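# Hang the shorts hanger on the rack rail

## Task

Put the hanger carrying the shorts on the rack's rail next to the hanger already there. Both hanger tips must sit well within the waistband, the waistband must be stretched across both hanger shoulders, and the hook must stick out above. At the end both hangers hang from the rail, and the free-standing rack stays upright close to where it started. Release the hanger and pull the grippers away before finishing.

## Robot and tools

ROBOT. Two arms, left_arm and right_arm. In the scene frame the left_arm base is at (-0.033, +0.310, 0) m with quat_wxyz (+1.000, 0, 0, -0.025); the right_arm base is at (+0.051, -0.246, 0) m with quat_wxyz (+1.000, 0, 0, -0.028). A camera stand is fixed to the floor behind them. Joint ranges in rad, base to gripper: waist -2.618 to 3.054, shoulder 0.000 to 3.142, elbow 0.000 to 3.142 (fully straight at 2.901), wrist pitch -1.571 to 1.571, wrist yaw -1.571 to 1.571, wrist roll -2.094 to 2.094.

FRAMES. Scene frame: origin at table-top height halfway between the nominal bases, +z up, +x out across the table, left_arm toward +y (arm names do not match image sides). Everything about a hand (positions, quaternions, velocities, targets) is given in that arm's own base frame; the table is described in the scene frame. Each gripper's fingers point along its +z axis and separate along its y axis. end_effector_position is the spot between the pads, roughly 1 cm short of the tips. Reported hand pose may be off by a few cm, more when reaching far.

ROW FORMAT (shared by all moving tools). One row is 16 numbers, always covering both arms: left x, y, z, qw, qx, qy, qz, opening, then right x, y, z, qw, qx, qy, qz, opening. x, y, z are an absolute target position in metres for end_effector_position in that arm's base frame; the quaternion is an absolute target orientation, w first, in the same frame. Opening is on a -1 (shut) to +1 (fully open, 0.094 m) scale. So each row holds two absolute poses plus two openings, not offsets.

execute_actions(actions, cameras). actions is a list of actions; each action is a table of up to 15 rows, one per 1/30 s control step; if fewer rows are given the last one repeats until step 15. Any target more than 0.6 m from its gripper's current position along any of that gripper's axes gets the action rejected for both arms; a malformed action or a failing first action rejects the whole call. An empty list returns images and the full state. cameras: list of names, ["all"], [] for none, or omitted. To hold a gripper's orientation, repeat the same commanded quaternion every row rather than copying the drifting reported one. For an idle arm, resend the exact pose from the last result before it went idle, with the opening it should keep.

move(target, speed, blend, opening_speed, grip_force, blocking, cameras). target is one 16-number row or a list of up to 15 rows (no 0.6 m check); grippers travel in straight lines from their Hand target, all ending together, capped at 10 s. speed: m/s per arm path, 0.002 to 2.9, default 0.25; rotation limited to twice that in rad/s; one value or one per target. blend: corner rounding in m per target, default 0 (stop at each). opening_speed: opening change per second on the -1..+1 scale, 0.2 or higher. grip_force: per-pad limit in newtons, 10 to 50, one value or one per arm; it persists; lower values close slowly (about 4 s at 40, 16 s at 10 from fully open). blocking=false returns after about 0.5 s while motion continues; a new move replaces the running one. Paths ignore obstacles and the other arm; fast moves overshoot and hit harder; targets beyond a contact press harder. Avoid paths passing near an arm's own base (elbow may whip round). The result adds a move: line: done, off_target, moving, held or fault, plus limits=paced (pose clipped) or limits=held (steps withheld).

wait(seconds): 0 to 3600, sends nothing new; a running move continues. stop(cameras): brakes a running move. zoom_image(camera, region): region [x0, y0, x1, y1] in pixels, at most 504 by 504, on the latest image of that camera. finished_scene(scene): the current scene's number; ends it irreversibly.

CAMERAS. cam_head_left, cam_head_right, cam_high, cam_low, cam_left_wrist, cam_right_wrist, each 672x504.

READING RESULTS. Hand target is where each arm is actually being driven; each control step clips commanded orientation to within 40 degrees of the measured one, so resend the remainder later. Tool commands lists current opening commands; if absent, the last sent value stands (0 is a real command). grip_measured is measured opening on the command scale; empty it can read up to 2.5 mm wide; the last Joint positions entry is opening in metres. Joint velocities may say within noise. Joint torques follow Joint positions order without the gripper, include offsets and noise, and entries 1 to 3 wrap at ±28 N m. Resting a few cm off target is normal from friction and load, not proof of contact.

GRIPPING. Fingers follow the command until they meet something; force then rises about 1 N per 0.001 below first touch and jumps to the limit near 20 N. Use slow closing on soft or fragile items. Release by commanding well above grip_measured.

CAUTIONS. Never let the grippers, wrists or cameras collide or close one gripper on the other's fingers. Do not strike fixed or heavy things, tip or shove the loose rack, drop the hanger, or let anything leave the table. Loose objects may get nudged occasionally. Motor heat from holding loads, stretched poses or unreachable targets: MOTOR HOT at 75 °C, arm folds and idles at 90 °C, arm collapses at 100 °C.

Each tool is called after "Call:" by a JSON object that holds its "name" and its "arguments".

## Session

Call:
{"name": "execute_actions", "arguments": {"actions": []}}

Scene clock: 0.00 s.
left_arm: end_effector_position=(+0.2312, -0.0155, +0.2859) grip_measured=+1.000 end_effector_quat_wxyz=(+0.594, -0.047, +0.797, -0.101) | right_arm: end_effector_position=(+0.3885, -0.0353, +0.2826) grip_measured=+1.000 end_effector_quat_wxyz=(+0.645, +0.029, +0.761, +0.062)
Joint positions: left_arm=[0.042 0.401 0.716 -0.595 0.146 -0.185 0.094] | right_arm=[-0.217 1.08 0.728 0.185 -0.27 0.089 0.094]
Joint velocities: within noise
Joint torques (N m): no reading
Heat: left arm: 30 °C; right arm: 34 °C.
Hand target: left_arm +0.2290, -0.0157, +0.2855; +0.593, -0.046, +0.798, -0.101 | right_arm +0.3873, -0.0350, +0.2822; +0.642, +0.030, +0.763, +0.062
Tool commands: left_gripper/opening=+1.0 right_gripper/opening=+1.0

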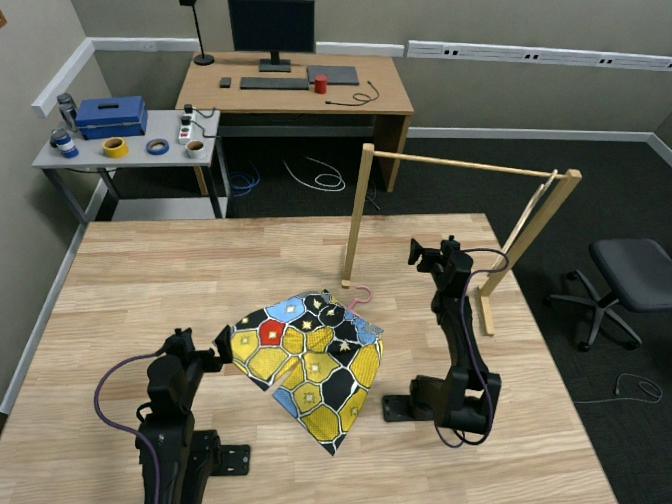

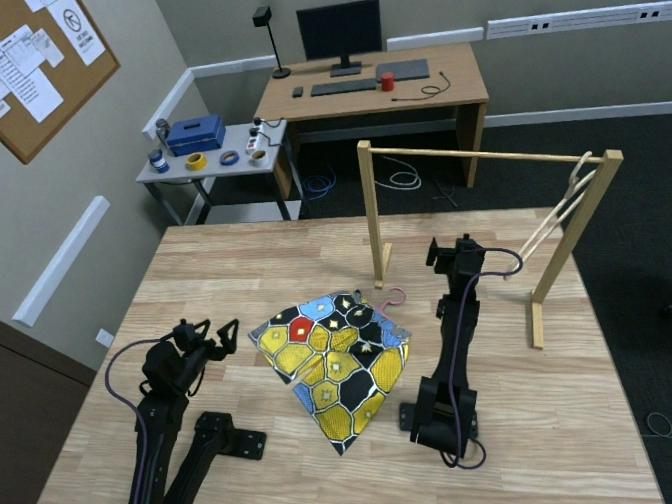

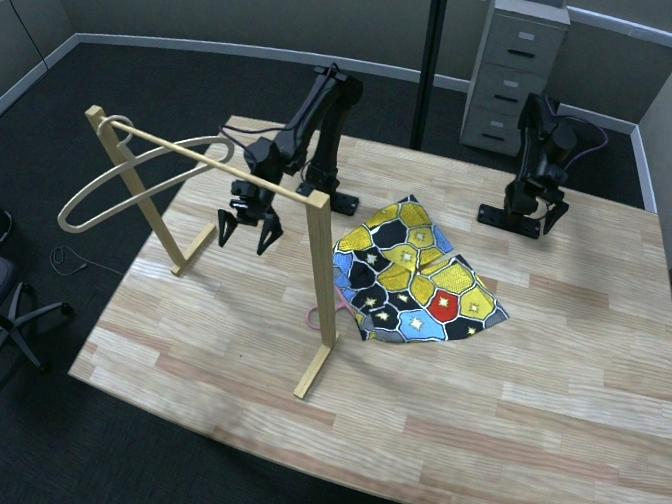

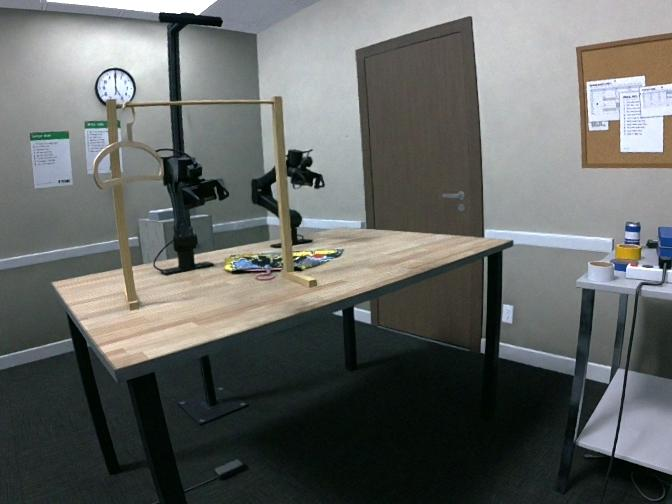

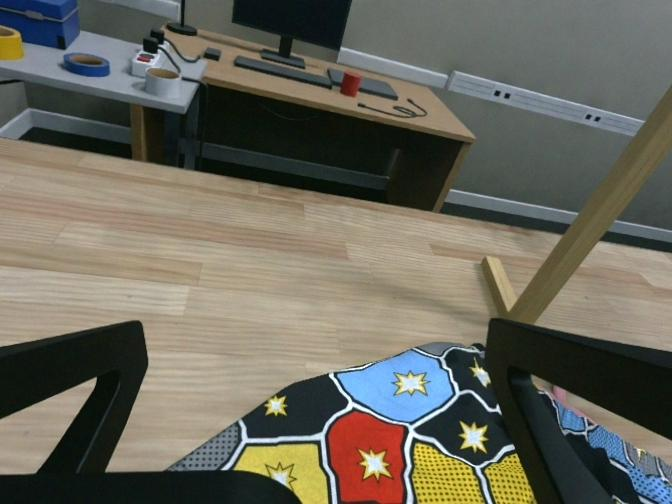

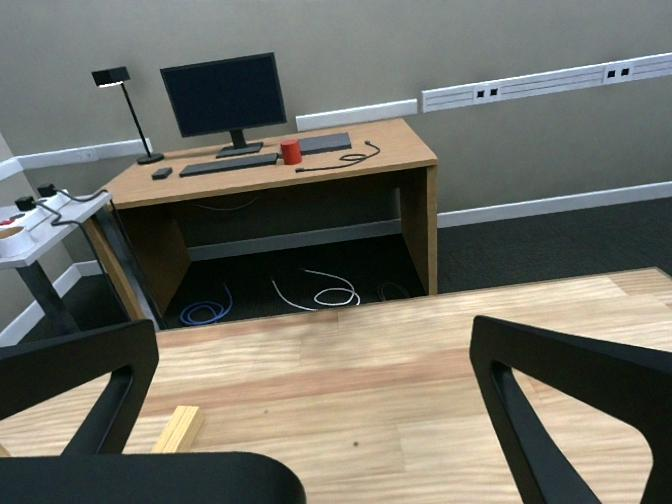

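Call:
{"name": "zoom_image", "arguments": {"camera": "cam_head_left", "region": [200, 260, 440, 470]}}

Call:
{"name": "zoom_image", "arguments": {"camera": "cam_head_right", "region": [220, 260, 460, 470]}}

Call:
{"name": "zoom_image", "arguments": {"camera": "cam_high", "region": [270, 170, 530, 400]}}

Call:
{"name": "zoom_image", "arguments": {"camera": "cam_low", "region": [200, 220, 380, 320]}}

Scaled by 2.100 from the camera's image (finer frame: 960x720).

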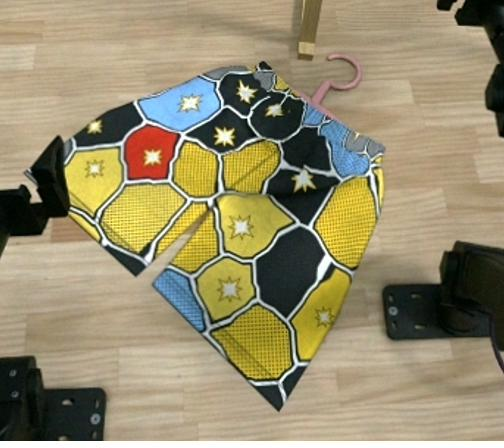

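Scaled by 2.100 from the camera's image (finer frame: 960x720).

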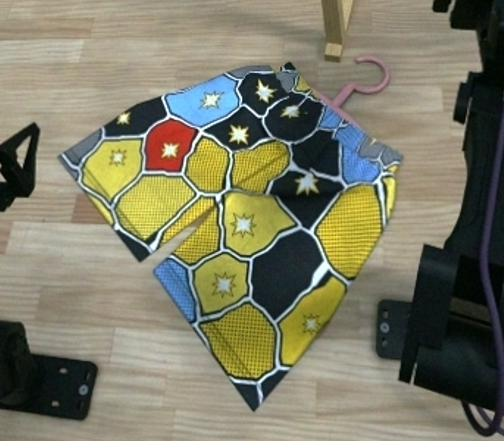

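Scaled by 1.938 from the camera's image (finer frame: 960x720).

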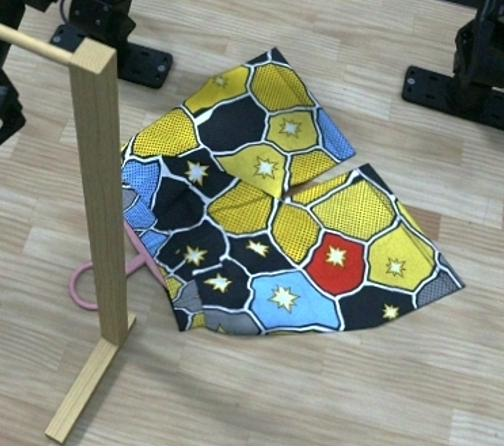

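Scaled by 2.800 from the camera's image (finer frame: 960x720).

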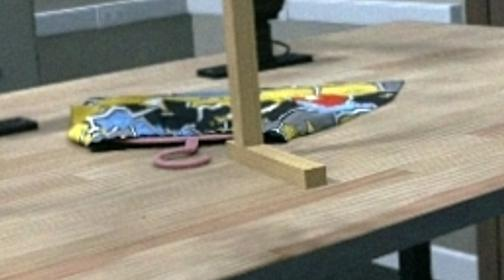

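Call:
{"name": "zoom_image", "arguments": {"camera": "cam_head_left", "region": [300, 260, 420, 350]}}

Call:
{"name": "zoom_image", "arguments": {"camera": "cam_head_right", "region": [320, 260, 440, 350]}}

Call:
{"name": "zoom_image", "arguments": {"camera": "cam_high", "region": [270, 230, 430, 350]}}

Call:
{"name": "zoom_image", "arguments": {"camera": "cam_high", "region": [40, 80, 380, 335]}}

Scaled by 4.200 from the camera's image (finer frame: 960x720).

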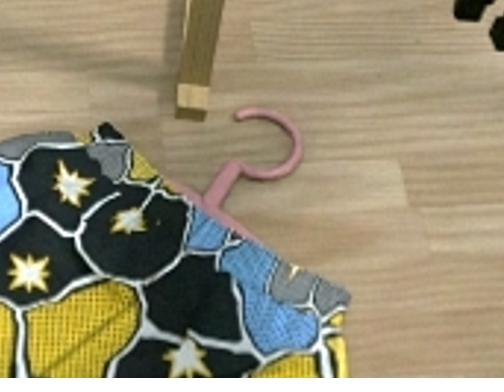

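Scaled by 4.200 from the camera's image (finer frame: 960x720).

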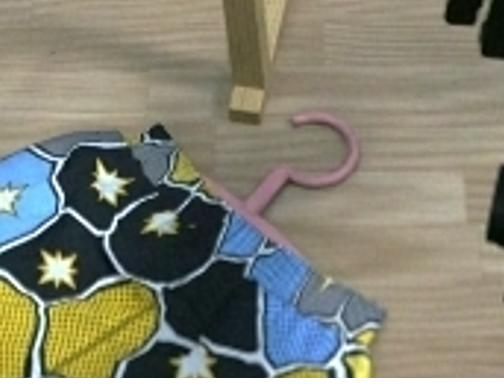

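Scaled by 3.150 from the camera's image (finer frame: 960x720).

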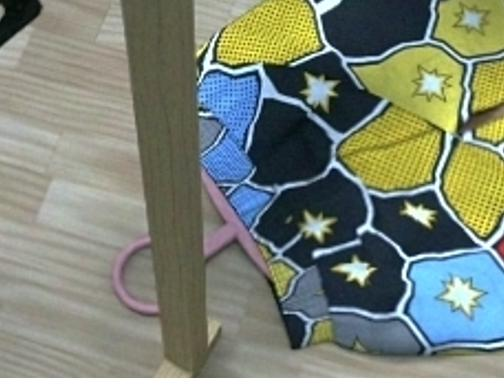

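Scaled by 1.482 from the camera's image (finer frame: 960x720).

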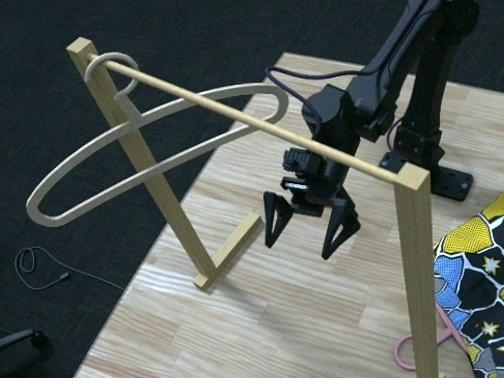

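Call:
{"name": "zoom_image", "arguments": {"camera": "cam_head_left", "region": [130, 310, 270, 504]}}

Call:
{"name": "zoom_image", "arguments": {"camera": "cam_head_left", "region": [370, 220, 520, 460]}}

Call:
{"name": "zoom_image", "arguments": {"camera": "cam_head_right", "region": [90, 300, 280, 480]}}

Call:
{"name": "zoom_image", "arguments": {"camera": "cam_head_right", "region": [380, 220, 540, 470]}}

Scaled by 2.598 from the camera's image (finer frame: 960x720).

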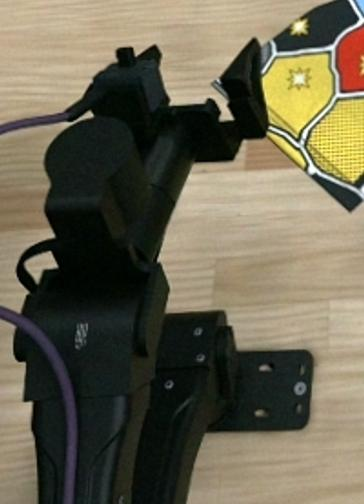

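Scaled by 2.100 from the camera's image (finer frame: 960x720).

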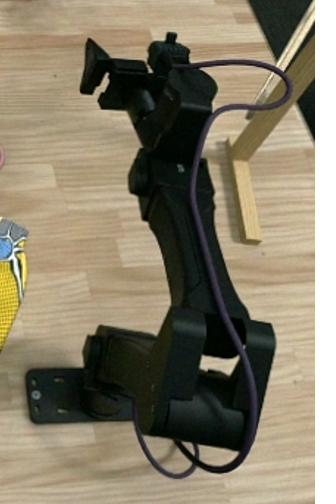

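Scaled by 2.653 from the camera's image (finer frame: 960x720).

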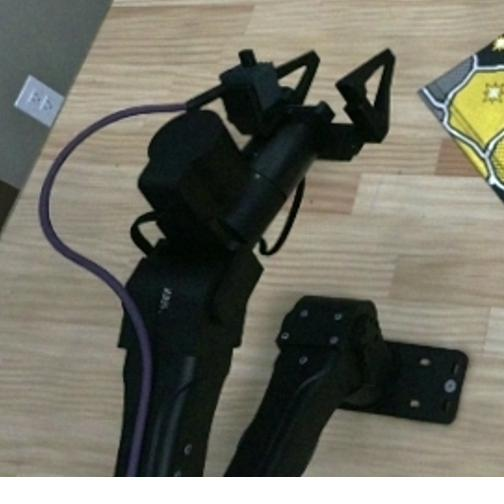

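Scaled by 2.016 from the camera's image (finer frame: 960x720).

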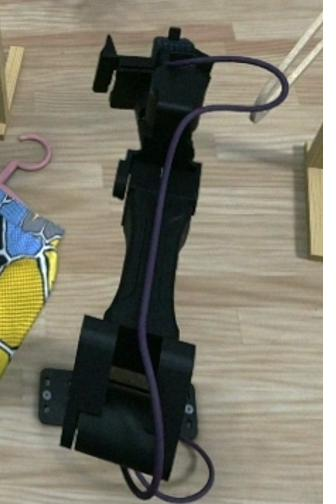

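Call:
{"name": "zoom_image", "arguments": {"camera": "cam_head_left", "region": [330, 130, 600, 340]}}

Call:
{"name": "zoom_image", "arguments": {"camera": "cam_head_right", "region": [350, 130, 640, 360]}}

Call:
{"name": "zoom_image", "arguments": {"camera": "cam_high", "region": [50, 90, 350, 410]}}

Call:
{"name": "zoom_image", "arguments": {"camera": "cam_low", "region": [80, 80, 340, 330]}}

Scaled by 1.867 from the camera's image (finer frame: 960x720).

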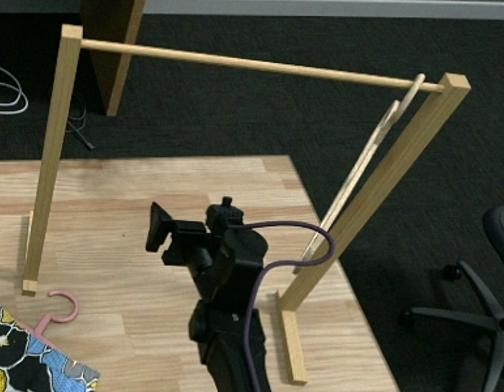

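Scaled by 1.738 from the camera's image (finer frame: 960x720).

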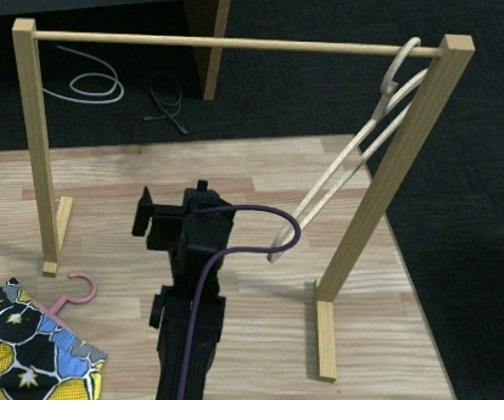

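Scaled by 1.575 from the camera's image (finer frame: 960x720).

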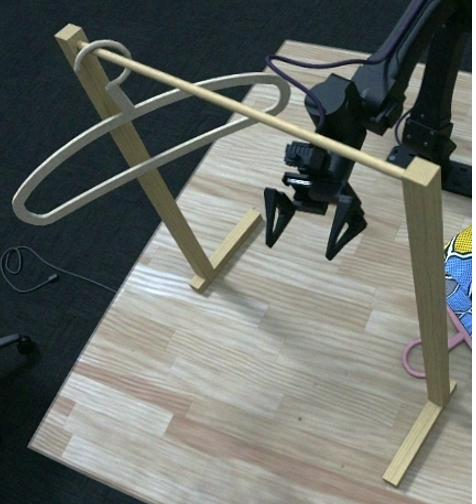

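Scaled by 1.938 from the camera's image (finer frame: 960x720).

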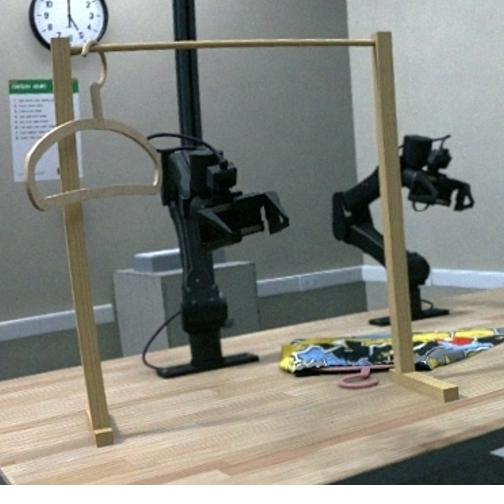

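Call:
{"name": "zoom_image", "arguments": {"camera": "cam_low", "region": [215, 240, 315, 290]}}

Call:
{"name": "zoom_image", "arguments": {"camera": "cam_high", "region": [310, 250, 390, 350]}}

Scaled by 5.040 from the camera's image (finer frame: 960x720).

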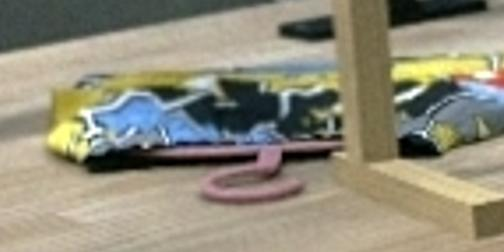

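Scaled by 5.040 from the camera's image (finer frame: 960x720).

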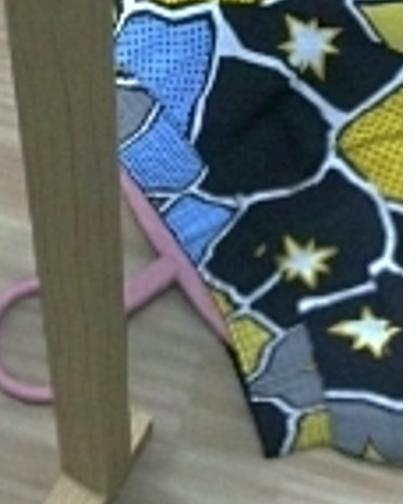

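Call:
{"name": "move", "arguments": {"target": [[0.2312, -0.0155, 0.2859, 0.594, -0.047, 0.797, -0.101, 1.0, 0.2438, 0.0998, 0.24, 0.347, 0.195, 0.917, 0.033, 0.5], [0.2312, -0.0155, 0.2859, 0.594, -0.047, 0.797, -0.101, 1.0, 0.2942, 0.1827, 0.13, 0, 0.334, 0.943, 0, 0.5]], "blend": [0.04, 0], "speed": 0.25, "cameras": ["all"]}}

Scene clock: 28.37 s.
left_arm: end_effector_position=(+0.2312, -0.0155, +0.2859) grip_measured=+1.000 end_effector_quat_wxyz=(+0.594, -0.047, +0.797, -0.101) | right_arm: end_effector_position=(+0.2910, +0.1836, +0.1316) grip_measured=+0.502 end_effector_quat_wxyz=(+0.006, +0.324, +0.946, +0.006)
Joint positions: left_arm=[0.042 0.401 0.716 -0.595 0.146 -0.185 0.094] | right_arm=[0.561 1.832 1.625 -1.348 0.002 1.222 0.071]
Joint torques (N m): left_arm=[-0.09 2.45 6.68 1.64 0.05 0.04] | right_arm=[-0.58 -6.83 8.65 0.27 -0.03 0.14]
Heat: left arm: 32 °C; right arm: 38 °C.
Hand target: left_arm +0.2312, -0.0155, +0.2859; +0.594, -0.047, +0.797, -0.101 | right_arm +0.2942, +0.1827, +0.1300; +0.000, +0.334, +0.943, +0.000
Off the commanded pose: left_arm 0.000 m, 0 deg | right_arm 0.004 m, 1 deg.
move: done

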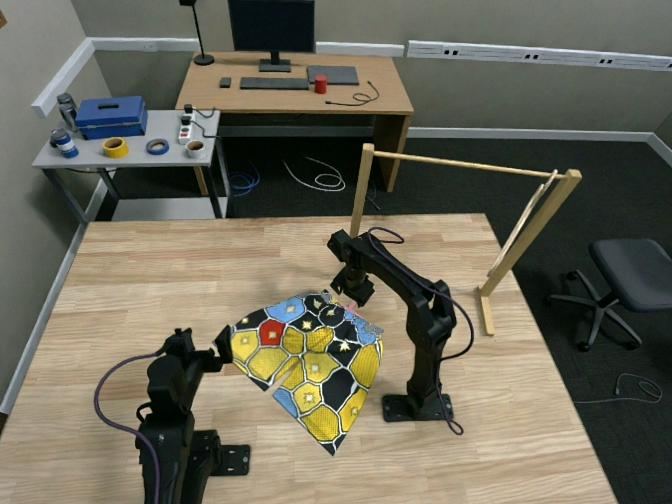

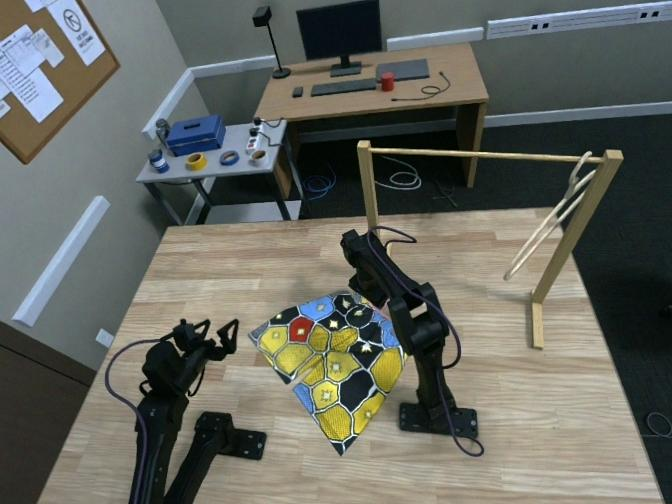

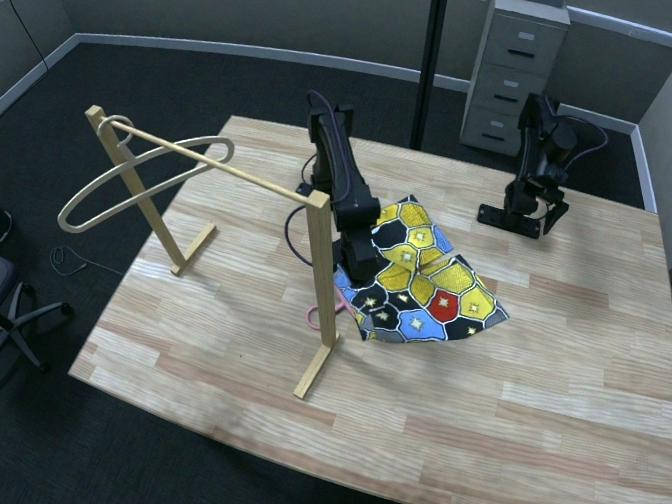

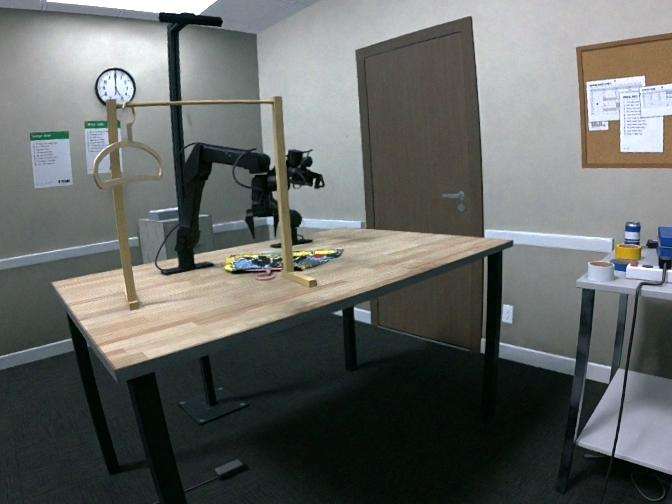

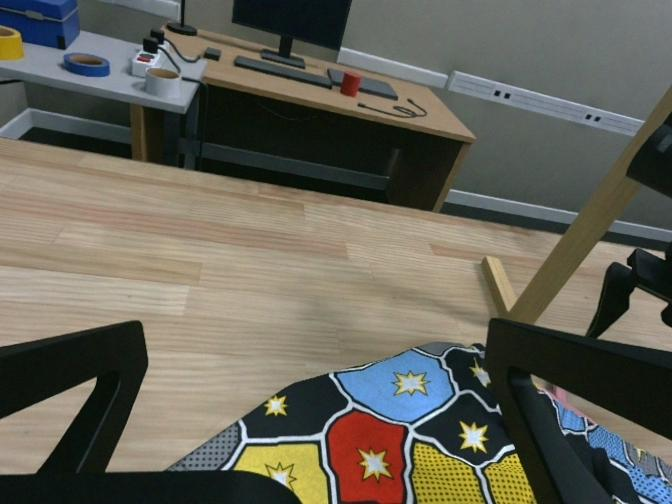

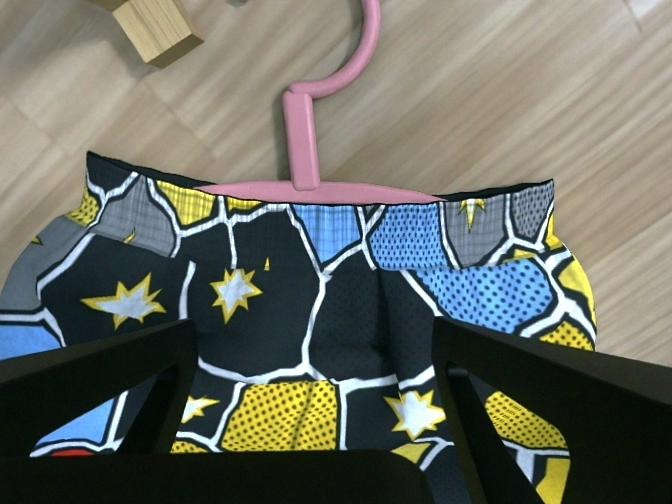

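Call:
{"name": "zoom_image", "arguments": {"camera": "cam_head_left", "region": [300, 220, 420, 340]}}

Call:
{"name": "zoom_image", "arguments": {"camera": "cam_low", "region": [215, 160, 335, 290]}}

Call:
{"name": "zoom_image", "arguments": {"camera": "cam_right_wrist", "region": [84, 0, 588, 378]}}

Scaled by 4.200 from the camera's image (finer frame: 960x720).

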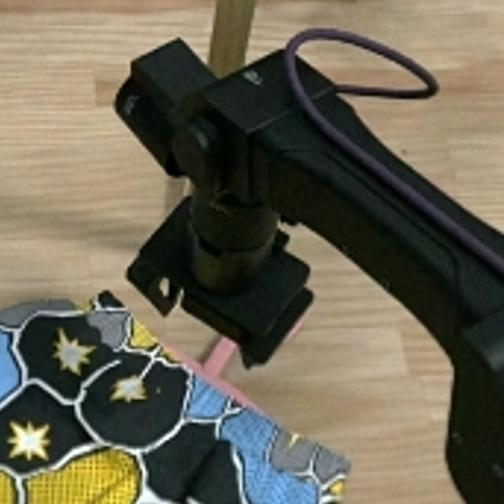

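Scaled by 3.877 from the camera's image (finer frame: 960x720).

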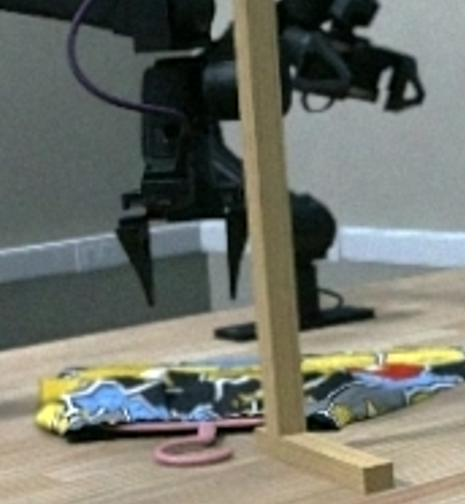

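Scaled by 1.000.

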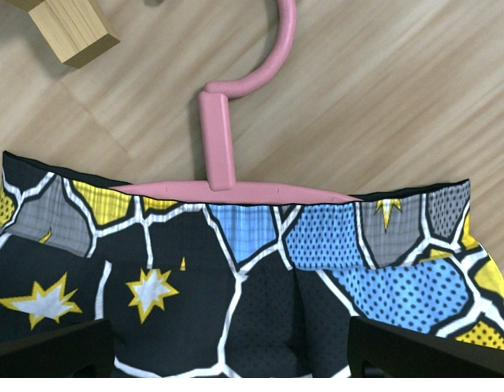

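Call:
{"name": "move", "arguments": {"target": [0.2312, -0.0155, 0.2859, 0.594, -0.047, 0.797, -0.101, 1.0, 0.3224, 0.1668, 0.085, 0, 0.284, 0.9588, 0, 0.3], "speed": 0.15, "cameras": ["cam_right_wrist", "cam_head_left", "cam_low"]}}

Scene clock: 33.50 s.
left_arm: end_effector_position=(+0.2312, -0.0155, +0.2859) grip_measured=+1.000 end_effector_quat_wxyz=(+0.594, -0.047, +0.797, -0.101) | right_arm: end_effector_position=(+0.3243, +0.1695, +0.0963) grip_measured=+0.302 end_effector_quat_wxyz=(+0.011, +0.288, +0.957, +0.011)
Joint positions: left_arm=[0.042 0.401 0.716 -0.595 0.146 -0.185 0.094] | right_arm=[0.479 1.907 1.583 -1.216 0 1.063 0.061]
Joint torques (N m): left_arm=[-0.08 2.48 6.71 1.65 0.03 0.03] | right_arm=[-0.35 -8.2 5.31 0.49 -0.03 -0.15]
Heat: left arm: 32 °C; right arm: 38 °C.
Hand target: left_arm +0.2312, -0.0155, +0.2859; +0.594, -0.047, +0.797, -0.101 | right_arm +0.3222, +0.1666, +0.0852; +0.000, +0.284, +0.959, +0.000
Off the commanded pose: left_arm 0.000 m, 0 deg | right_arm 0.012 m, 2 deg.
move: off_target (right_arm)
Images, in order (width x height): cam_head_left 672x504, cam_low 672x504, cam_right_wrist 672x504.

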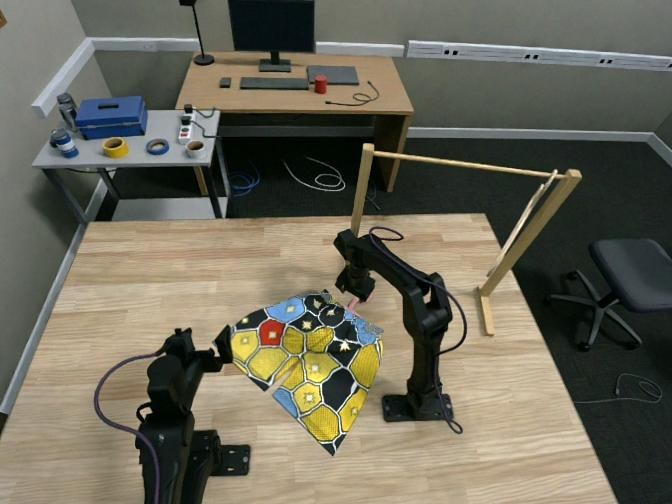

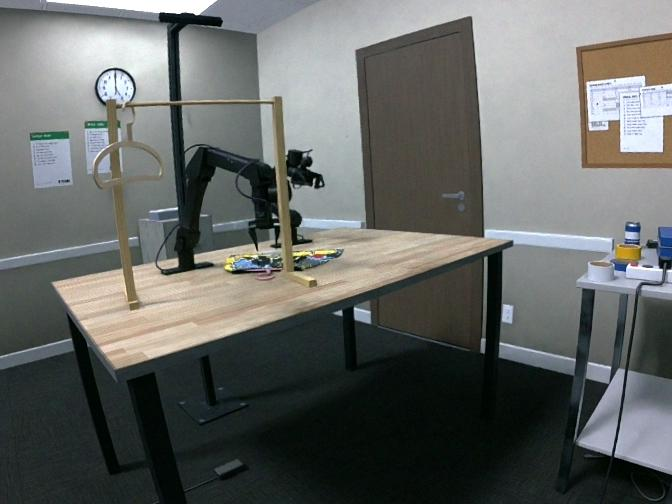

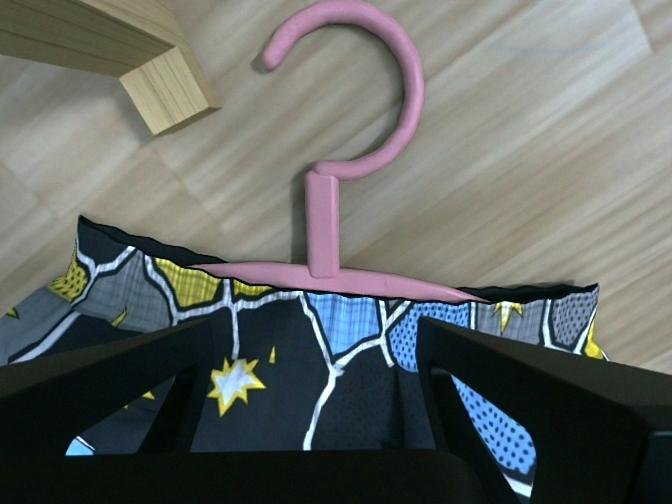

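Call:
{"name": "move", "arguments": {"target": [0.2312, -0.0155, 0.2859, 0.594, -0.047, 0.797, -0.101, 1.0, 0.3224, 0.1670, 0.045, 0, 0.284, 0.9588, 0, 0.3], "speed": 0.12, "cameras": ["cam_right_wrist", "cam_low"]}}

Scene clock: 37.07 s.
left_arm: end_effector_position=(+0.2312, -0.0155, +0.2859) grip_measured=+1.000 end_effector_quat_wxyz=(+0.594, -0.047, +0.797, -0.101) | right_arm: end_effector_position=(+0.3259, +0.1703, +0.0575) grip_measured=+0.302 end_effector_quat_wxyz=(+0.012, +0.288, +0.958, +0.012)
Joint positions: left_arm=[0.042 0.401 0.716 -0.595 0.146 -0.185 0.094] | right_arm=[0.479 1.934 1.464 -1.066 0 1.063 0.061]
Joint torques (N m): left_arm=[-0.08 2.61 6.67 1.66 0.02 0] | right_arm=[-0.14 -7.92 5.42 0.51 0.01 -0.17]
Heat: left arm: 32 °C; right arm: 38 °C.
Hand target: left_arm +0.2312, -0.0155, +0.2859; +0.594, -0.047, +0.797, -0.101 | right_arm +0.3222, +0.1668, +0.0453; +0.000, +0.284, +0.959, +0.000
Off the commanded pose: left_arm 0.000 m, 0 deg | right_arm 0.013 m, 2 deg.
move: off_target (right_arm)
Images, in order (width x height): cam_low 672x504, cam_right_wrist 672x504.

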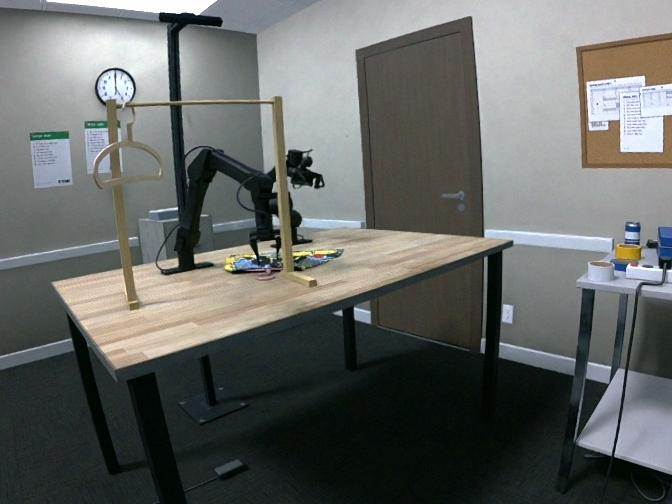

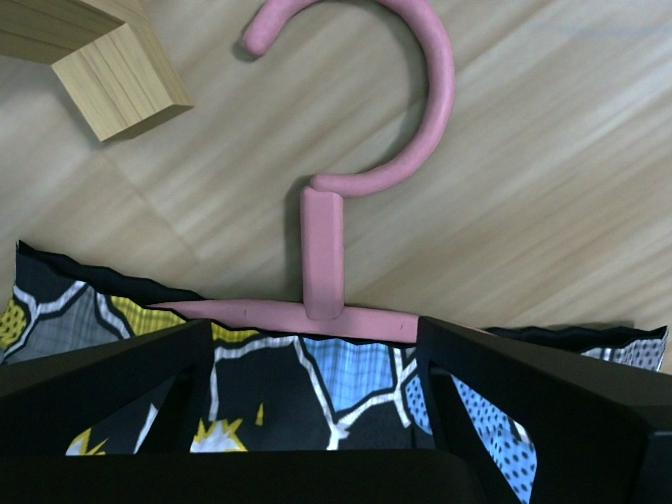

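Call:
{"name": "move", "arguments": {"target": [0.2312, -0.0155, 0.2859, 0.594, -0.047, 0.797, -0.101, 1.0, 0.3222, 0.1664, 0.008, 0, 0.284, 0.9588, 0, 0.3], "speed": 0.06, "cameras": ["cam_right_wrist", "cam_low"]}}

Scene clock: 38.60 s.
left_arm: end_effector_position=(+0.2312, -0.0155, +0.2859) grip_measured=+1.000 end_effector_quat_wxyz=(+0.594, -0.047, +0.797, -0.101) | right_arm: end_effector_position=(+0.3270, +0.1712, +0.0277) grip_measured=+0.302 end_effector_quat_wxyz=(+0.014, +0.286, +0.958, +0.015)
Joint positions: left_arm=[0.042 0.401 0.716 -0.595 0.146 -0.185 0.094] | right_arm=[0.479 1.964 1.383 -0.948 -0.002 1.06 0.061]
Joint torques (N m): left_arm=[-0.03 2.55 6.8 1.66 0.05 0.02] | right_arm=[-0.4 -6.76 4.16 0.75 -0.02 -0.18]
Heat: left arm: 32 °C; right arm: 38 °C.
Hand target: left_arm +0.2312, -0.0155, +0.2859; +0.594, -0.047, +0.797, -0.101 | right_arm +0.3215, +0.1661, +0.0088; +0.000, +0.284, +0.959, +0.000
Off the commanded pose: left_arm 0.000 m, 0 deg | right_arm 0.021 m, 2 deg.
move: off_target (right_arm)
Images, in order (width x height): cam_low 672x504, cam_right_wrist 672x504.

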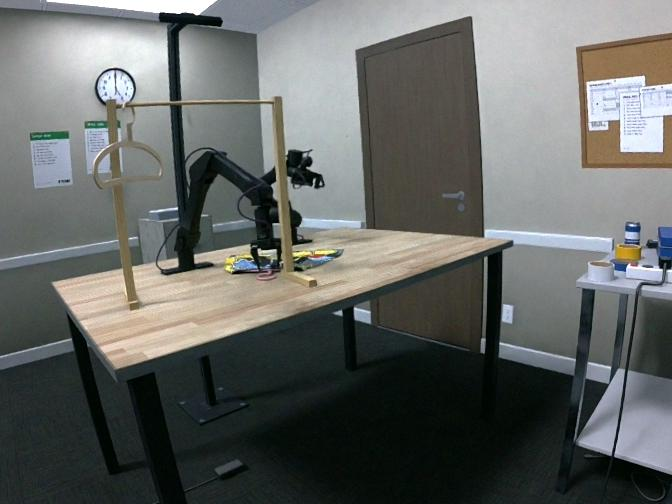

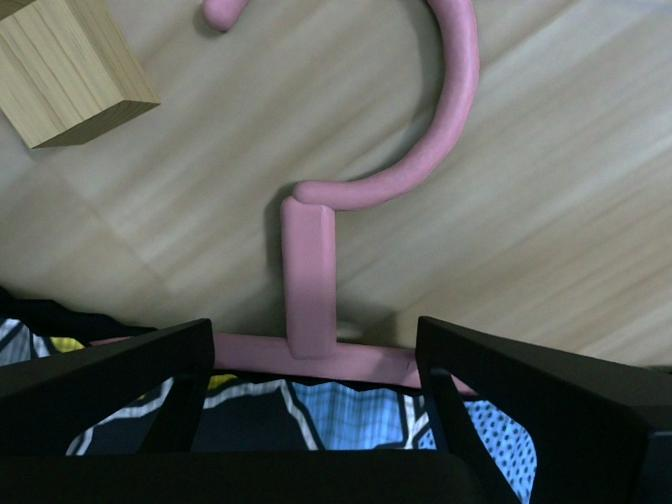

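Call:
{"name": "move", "arguments": {"target": [0.2312, -0.0155, 0.2859, 0.594, -0.047, 0.797, -0.101, 1.0, 0.3215, 0.1650, -0.006, 0, 0.284, 0.9588, 0, 0.3], "speed": 0.06, "cameras": ["cam_right_wrist", "cam_low"]}}

Scene clock: 40.07 s.
left_arm: end_effector_position=(+0.2312, -0.0155, +0.2859) grip_measured=+1.000 end_effector_quat_wxyz=(+0.594, -0.047, +0.797, -0.101) | right_arm: end_effector_position=(+0.3306, +0.1740, +0.0229) grip_measured=+0.302 end_effector_quat_wxyz=(+0.022, +0.284, +0.958, +0.026)
Joint positions: left_arm=[0.042 0.401 0.716 -0.595 0.146 -0.185 0.094] | right_arm=[0.479 1.964 1.361 -0.9 -0.006 1.055 0.061]
Joint torques (N m): left_arm=[-0.03 2.56 6.75 1.66 0.05 0] | right_arm=[-0.59 -5.85 2.92 0.75 0.05 -0.1]
Heat: left arm: 32 °C; right arm: 37 °C.
Hand target: left_arm +0.2312, -0.0155, +0.2859; +0.594, -0.047, +0.797, -0.101 | right_arm +0.3201, +0.1645, -0.0041; +0.000, +0.284, +0.959, +0.000
Off the commanded pose: left_arm 0.000 m, 0 deg | right_arm 0.032 m, 4 deg.
move: off_target (right_arm)
Images, in order (width x height): cam_low 672x504, cam_right_wrist 672x504.

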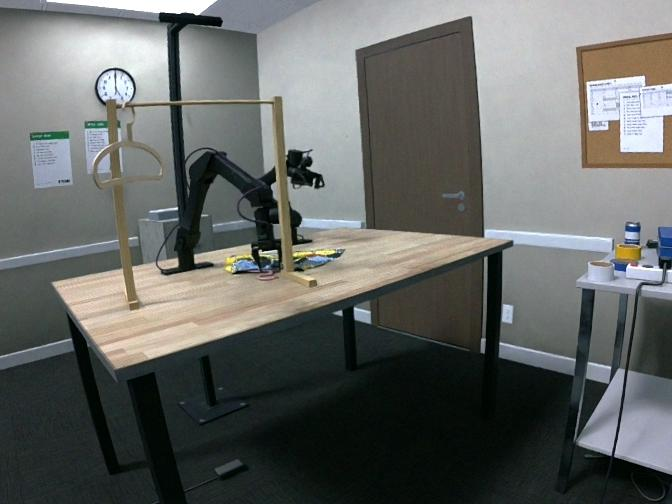

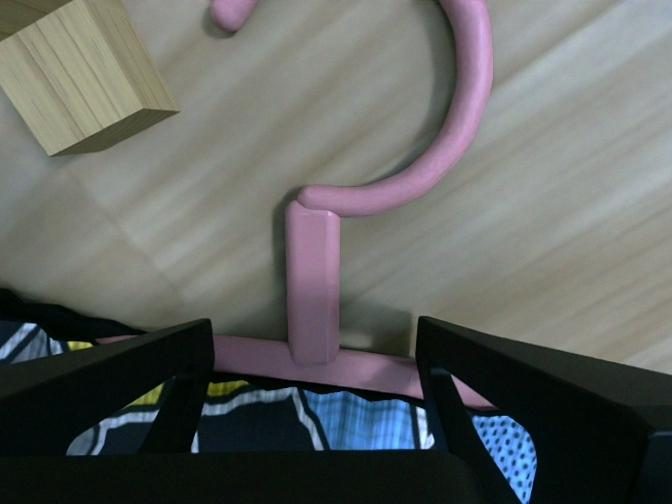

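Call:
{"name": "zoom_image", "arguments": {"camera": "cam_low", "region": [215, 220, 315, 290]}}

Call:
{"name": "zoom_image", "arguments": {"camera": "cam_right_wrist", "region": [180, 250, 460, 430]}}

Scaled by 5.040 from the camera's image (finer frame: 960x720).

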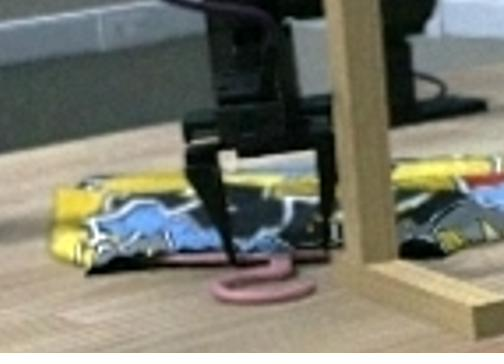

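Scaled by 1.800 from the camera's image (finer frame: 960x720).

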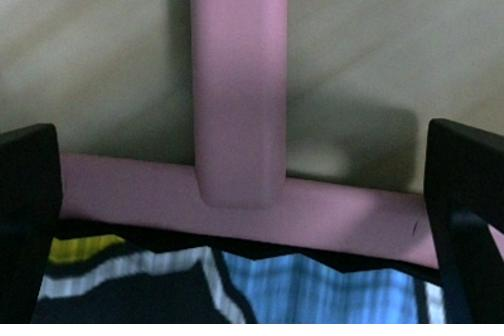

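Call:
{"name": "zoom_image", "arguments": {"camera": "cam_right_wrist", "region": [0, 0, 280, 220]}}

Scaled by 1.800 from the camera's image (finer frame: 960x720).

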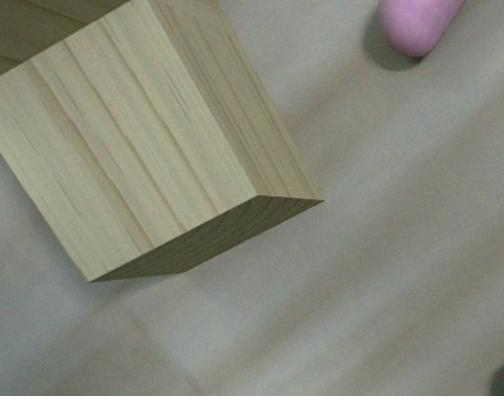

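Call:
{"name": "move", "arguments": {"target": [[0.2312, -0.0155, 0.2859, 0.594, -0.047, 0.797, -0.101, 1.0, 0.3250, 0.1660, 0.035, 0, 0.284, 0.9588, 0, 0.3], [0.2312, -0.0155, 0.2859, 0.594, -0.047, 0.797, -0.101, 1.0, 0.3339, 0.1590, 0.025, 0, 0.284, 0.9588, 0, 0.3]], "speed": 0.1, "blend": [0.01, 0], "cameras": ["cam_right_wrist"]}}

Scene clock: 44.77 s.
left_arm: end_effector_position=(+0.2312, -0.0155, +0.2859) grip_measured=+1.000 end_effector_quat_wxyz=(+0.594, -0.047, +0.797, -0.101) | right_arm: end_effector_position=(+0.3289, +0.1635, +0.0312) grip_measured=+0.302 end_effector_quat_wxyz=(+0.006, +0.283, +0.959, +0.009)
Joint positions: left_arm=[0.042 0.401 0.716 -0.595 0.146 -0.185 0.094] | right_arm=[0.456 1.972 1.409 -0.987 -0.005 1.03 0.061]
Joint torques (N m): left_arm=[0.01 2.51 6.74 1.64 0.04 -0.03] | right_arm=[-1.22 -7.28 8.21 0.29 0.02 -0.23]
Heat: left arm: 32 °C; right arm: 37 °C.
Hand target: left_arm +0.2312, -0.0155, +0.2859; +0.594, -0.047, +0.797, -0.101 | right_arm +0.3336, +0.1589, +0.0250; +0.000, +0.284, +0.959, +0.000
Off the commanded pose: left_arm 0.000 m, 0 deg | right_arm 0.009 m, 1 deg.
move: done; blend cut to 0.0076 m at target 1

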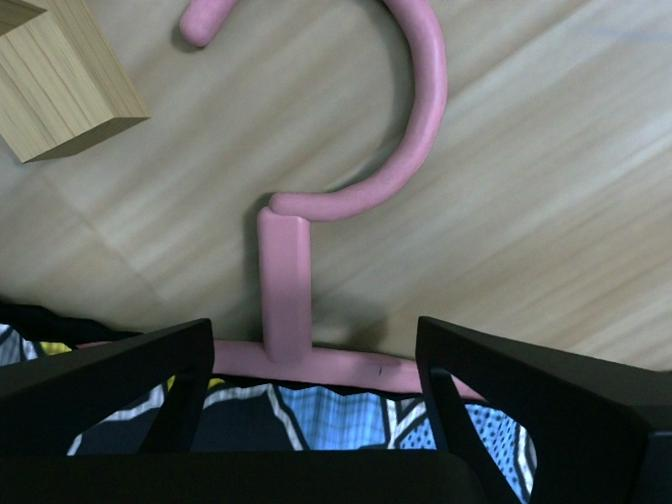

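Call:
{"name": "move", "arguments": {"target": [0.2312, -0.0155, 0.2859, 0.594, -0.047, 0.797, -0.101, 1.0, 0.3471, 0.1609, 0.028, 0, 0.284, 0.9588, 0, 0.3], "speed": 0.06, "cameras": ["cam_right_wrist"]}}

Scene clock: 47.87 s.
left_arm: end_effector_position=(+0.2312, -0.0155, +0.2859) grip_measured=+1.000 end_effector_quat_wxyz=(+0.594, -0.047, +0.797, -0.101) | right_arm: end_effector_position=(+0.3357, +0.1637, +0.0335) grip_measured=+0.302 end_effector_quat_wxyz=(-0.003, +0.281, +0.960, +0.001)
Joint positions: left_arm=[0.042 0.401 0.716 -0.595 0.146 -0.185 0.094] | right_arm=[0.448 2.012 1.478 -1.038 -0.005 1.019 0.061]
Joint torques (N m): left_arm=[-0.06 2.61 6.75 1.64 0.03 0] | right_arm=[-1.35 -7.47 8.53 0.48 0.01 -0.08]
Heat: left arm: 33 °C; right arm: 37 °C.
Hand target: left_arm +0.2312, -0.0155, +0.2859; +0.594, -0.047, +0.797, -0.101 | right_arm +0.3467, +0.1607, +0.0281; +0.000, +0.284, +0.959, +0.000
Off the commanded pose: left_arm 0.000 m, 0 deg | right_arm 0.013 m, 0 deg.
move: off_target (right_arm)

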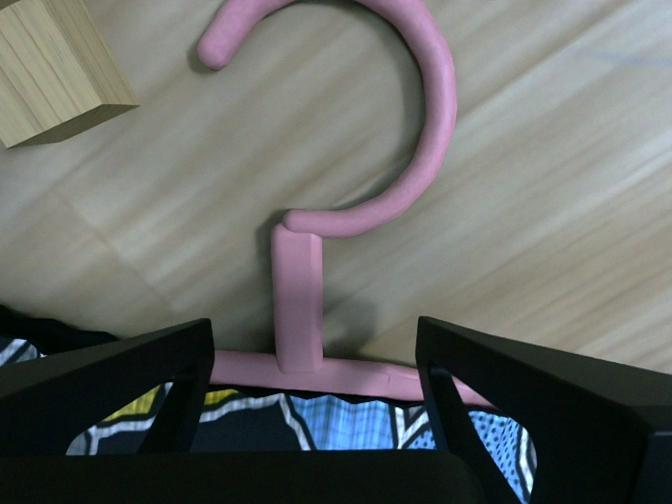

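Call:
{"name": "move", "arguments": {"target": [[0.2312, -0.0155, 0.2859, 0.594, -0.047, 0.797, -0.101, 1.0, 0.3535, 0.1632, 0.022, 0, 0.284, 0.9588, 0, 0.3], [0.2312, -0.0155, 0.2859, 0.594, -0.047, 0.797, -0.101, 1.0, 0.3525, 0.1632, 0.002, 0, 0.284, 0.9588, 0, 0.3]], "speed": 0.06, "blend": [0.005, 0], "cameras": ["cam_right_wrist"]}}

Scene clock: 49.40 s.
left_arm: end_effector_position=(+0.2312, -0.0155, +0.2859) grip_measured=+1.000 end_effector_quat_wxyz=(+0.594, -0.047, +0.797, -0.101) | right_arm: end_effector_position=(+0.3498, +0.1705, +0.0200) grip_measured=+0.302 end_effector_quat_wxyz=(+0.007, +0.281, +0.960, +0.010)
Joint positions: left_arm=[0.042 0.401 0.716 -0.595 0.146 -0.185 0.094] | right_arm=[0.448 2.061 1.494 -0.979 -0.005 1.018 0.061]
Joint torques (N m): left_arm=[0.06 2.43 6.75 1.64 0.01 -0.02] | right_arm=[-1.47 -7.6 5.35 0.72 0.06 -0.13]
Heat: left arm: 33 °C; right arm: 37 °C.
Hand target: left_arm +0.2312, -0.0155, +0.2859; +0.594, -0.047, +0.797, -0.101 | right_arm +0.3517, +0.1631, +0.0026; +0.000, +0.284, +0.959, +0.000
Off the commanded pose: left_arm 0.000 m, 0 deg | right_arm 0.020 m, 1 deg.
move: off_target (right_arm); blend cut to 0.0047 m at target 1

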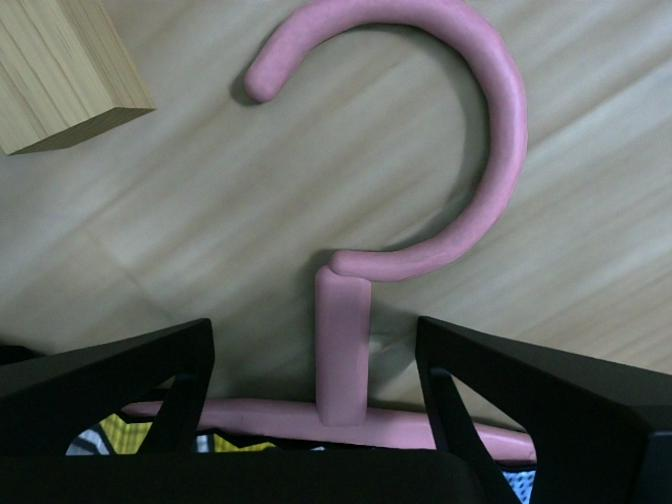

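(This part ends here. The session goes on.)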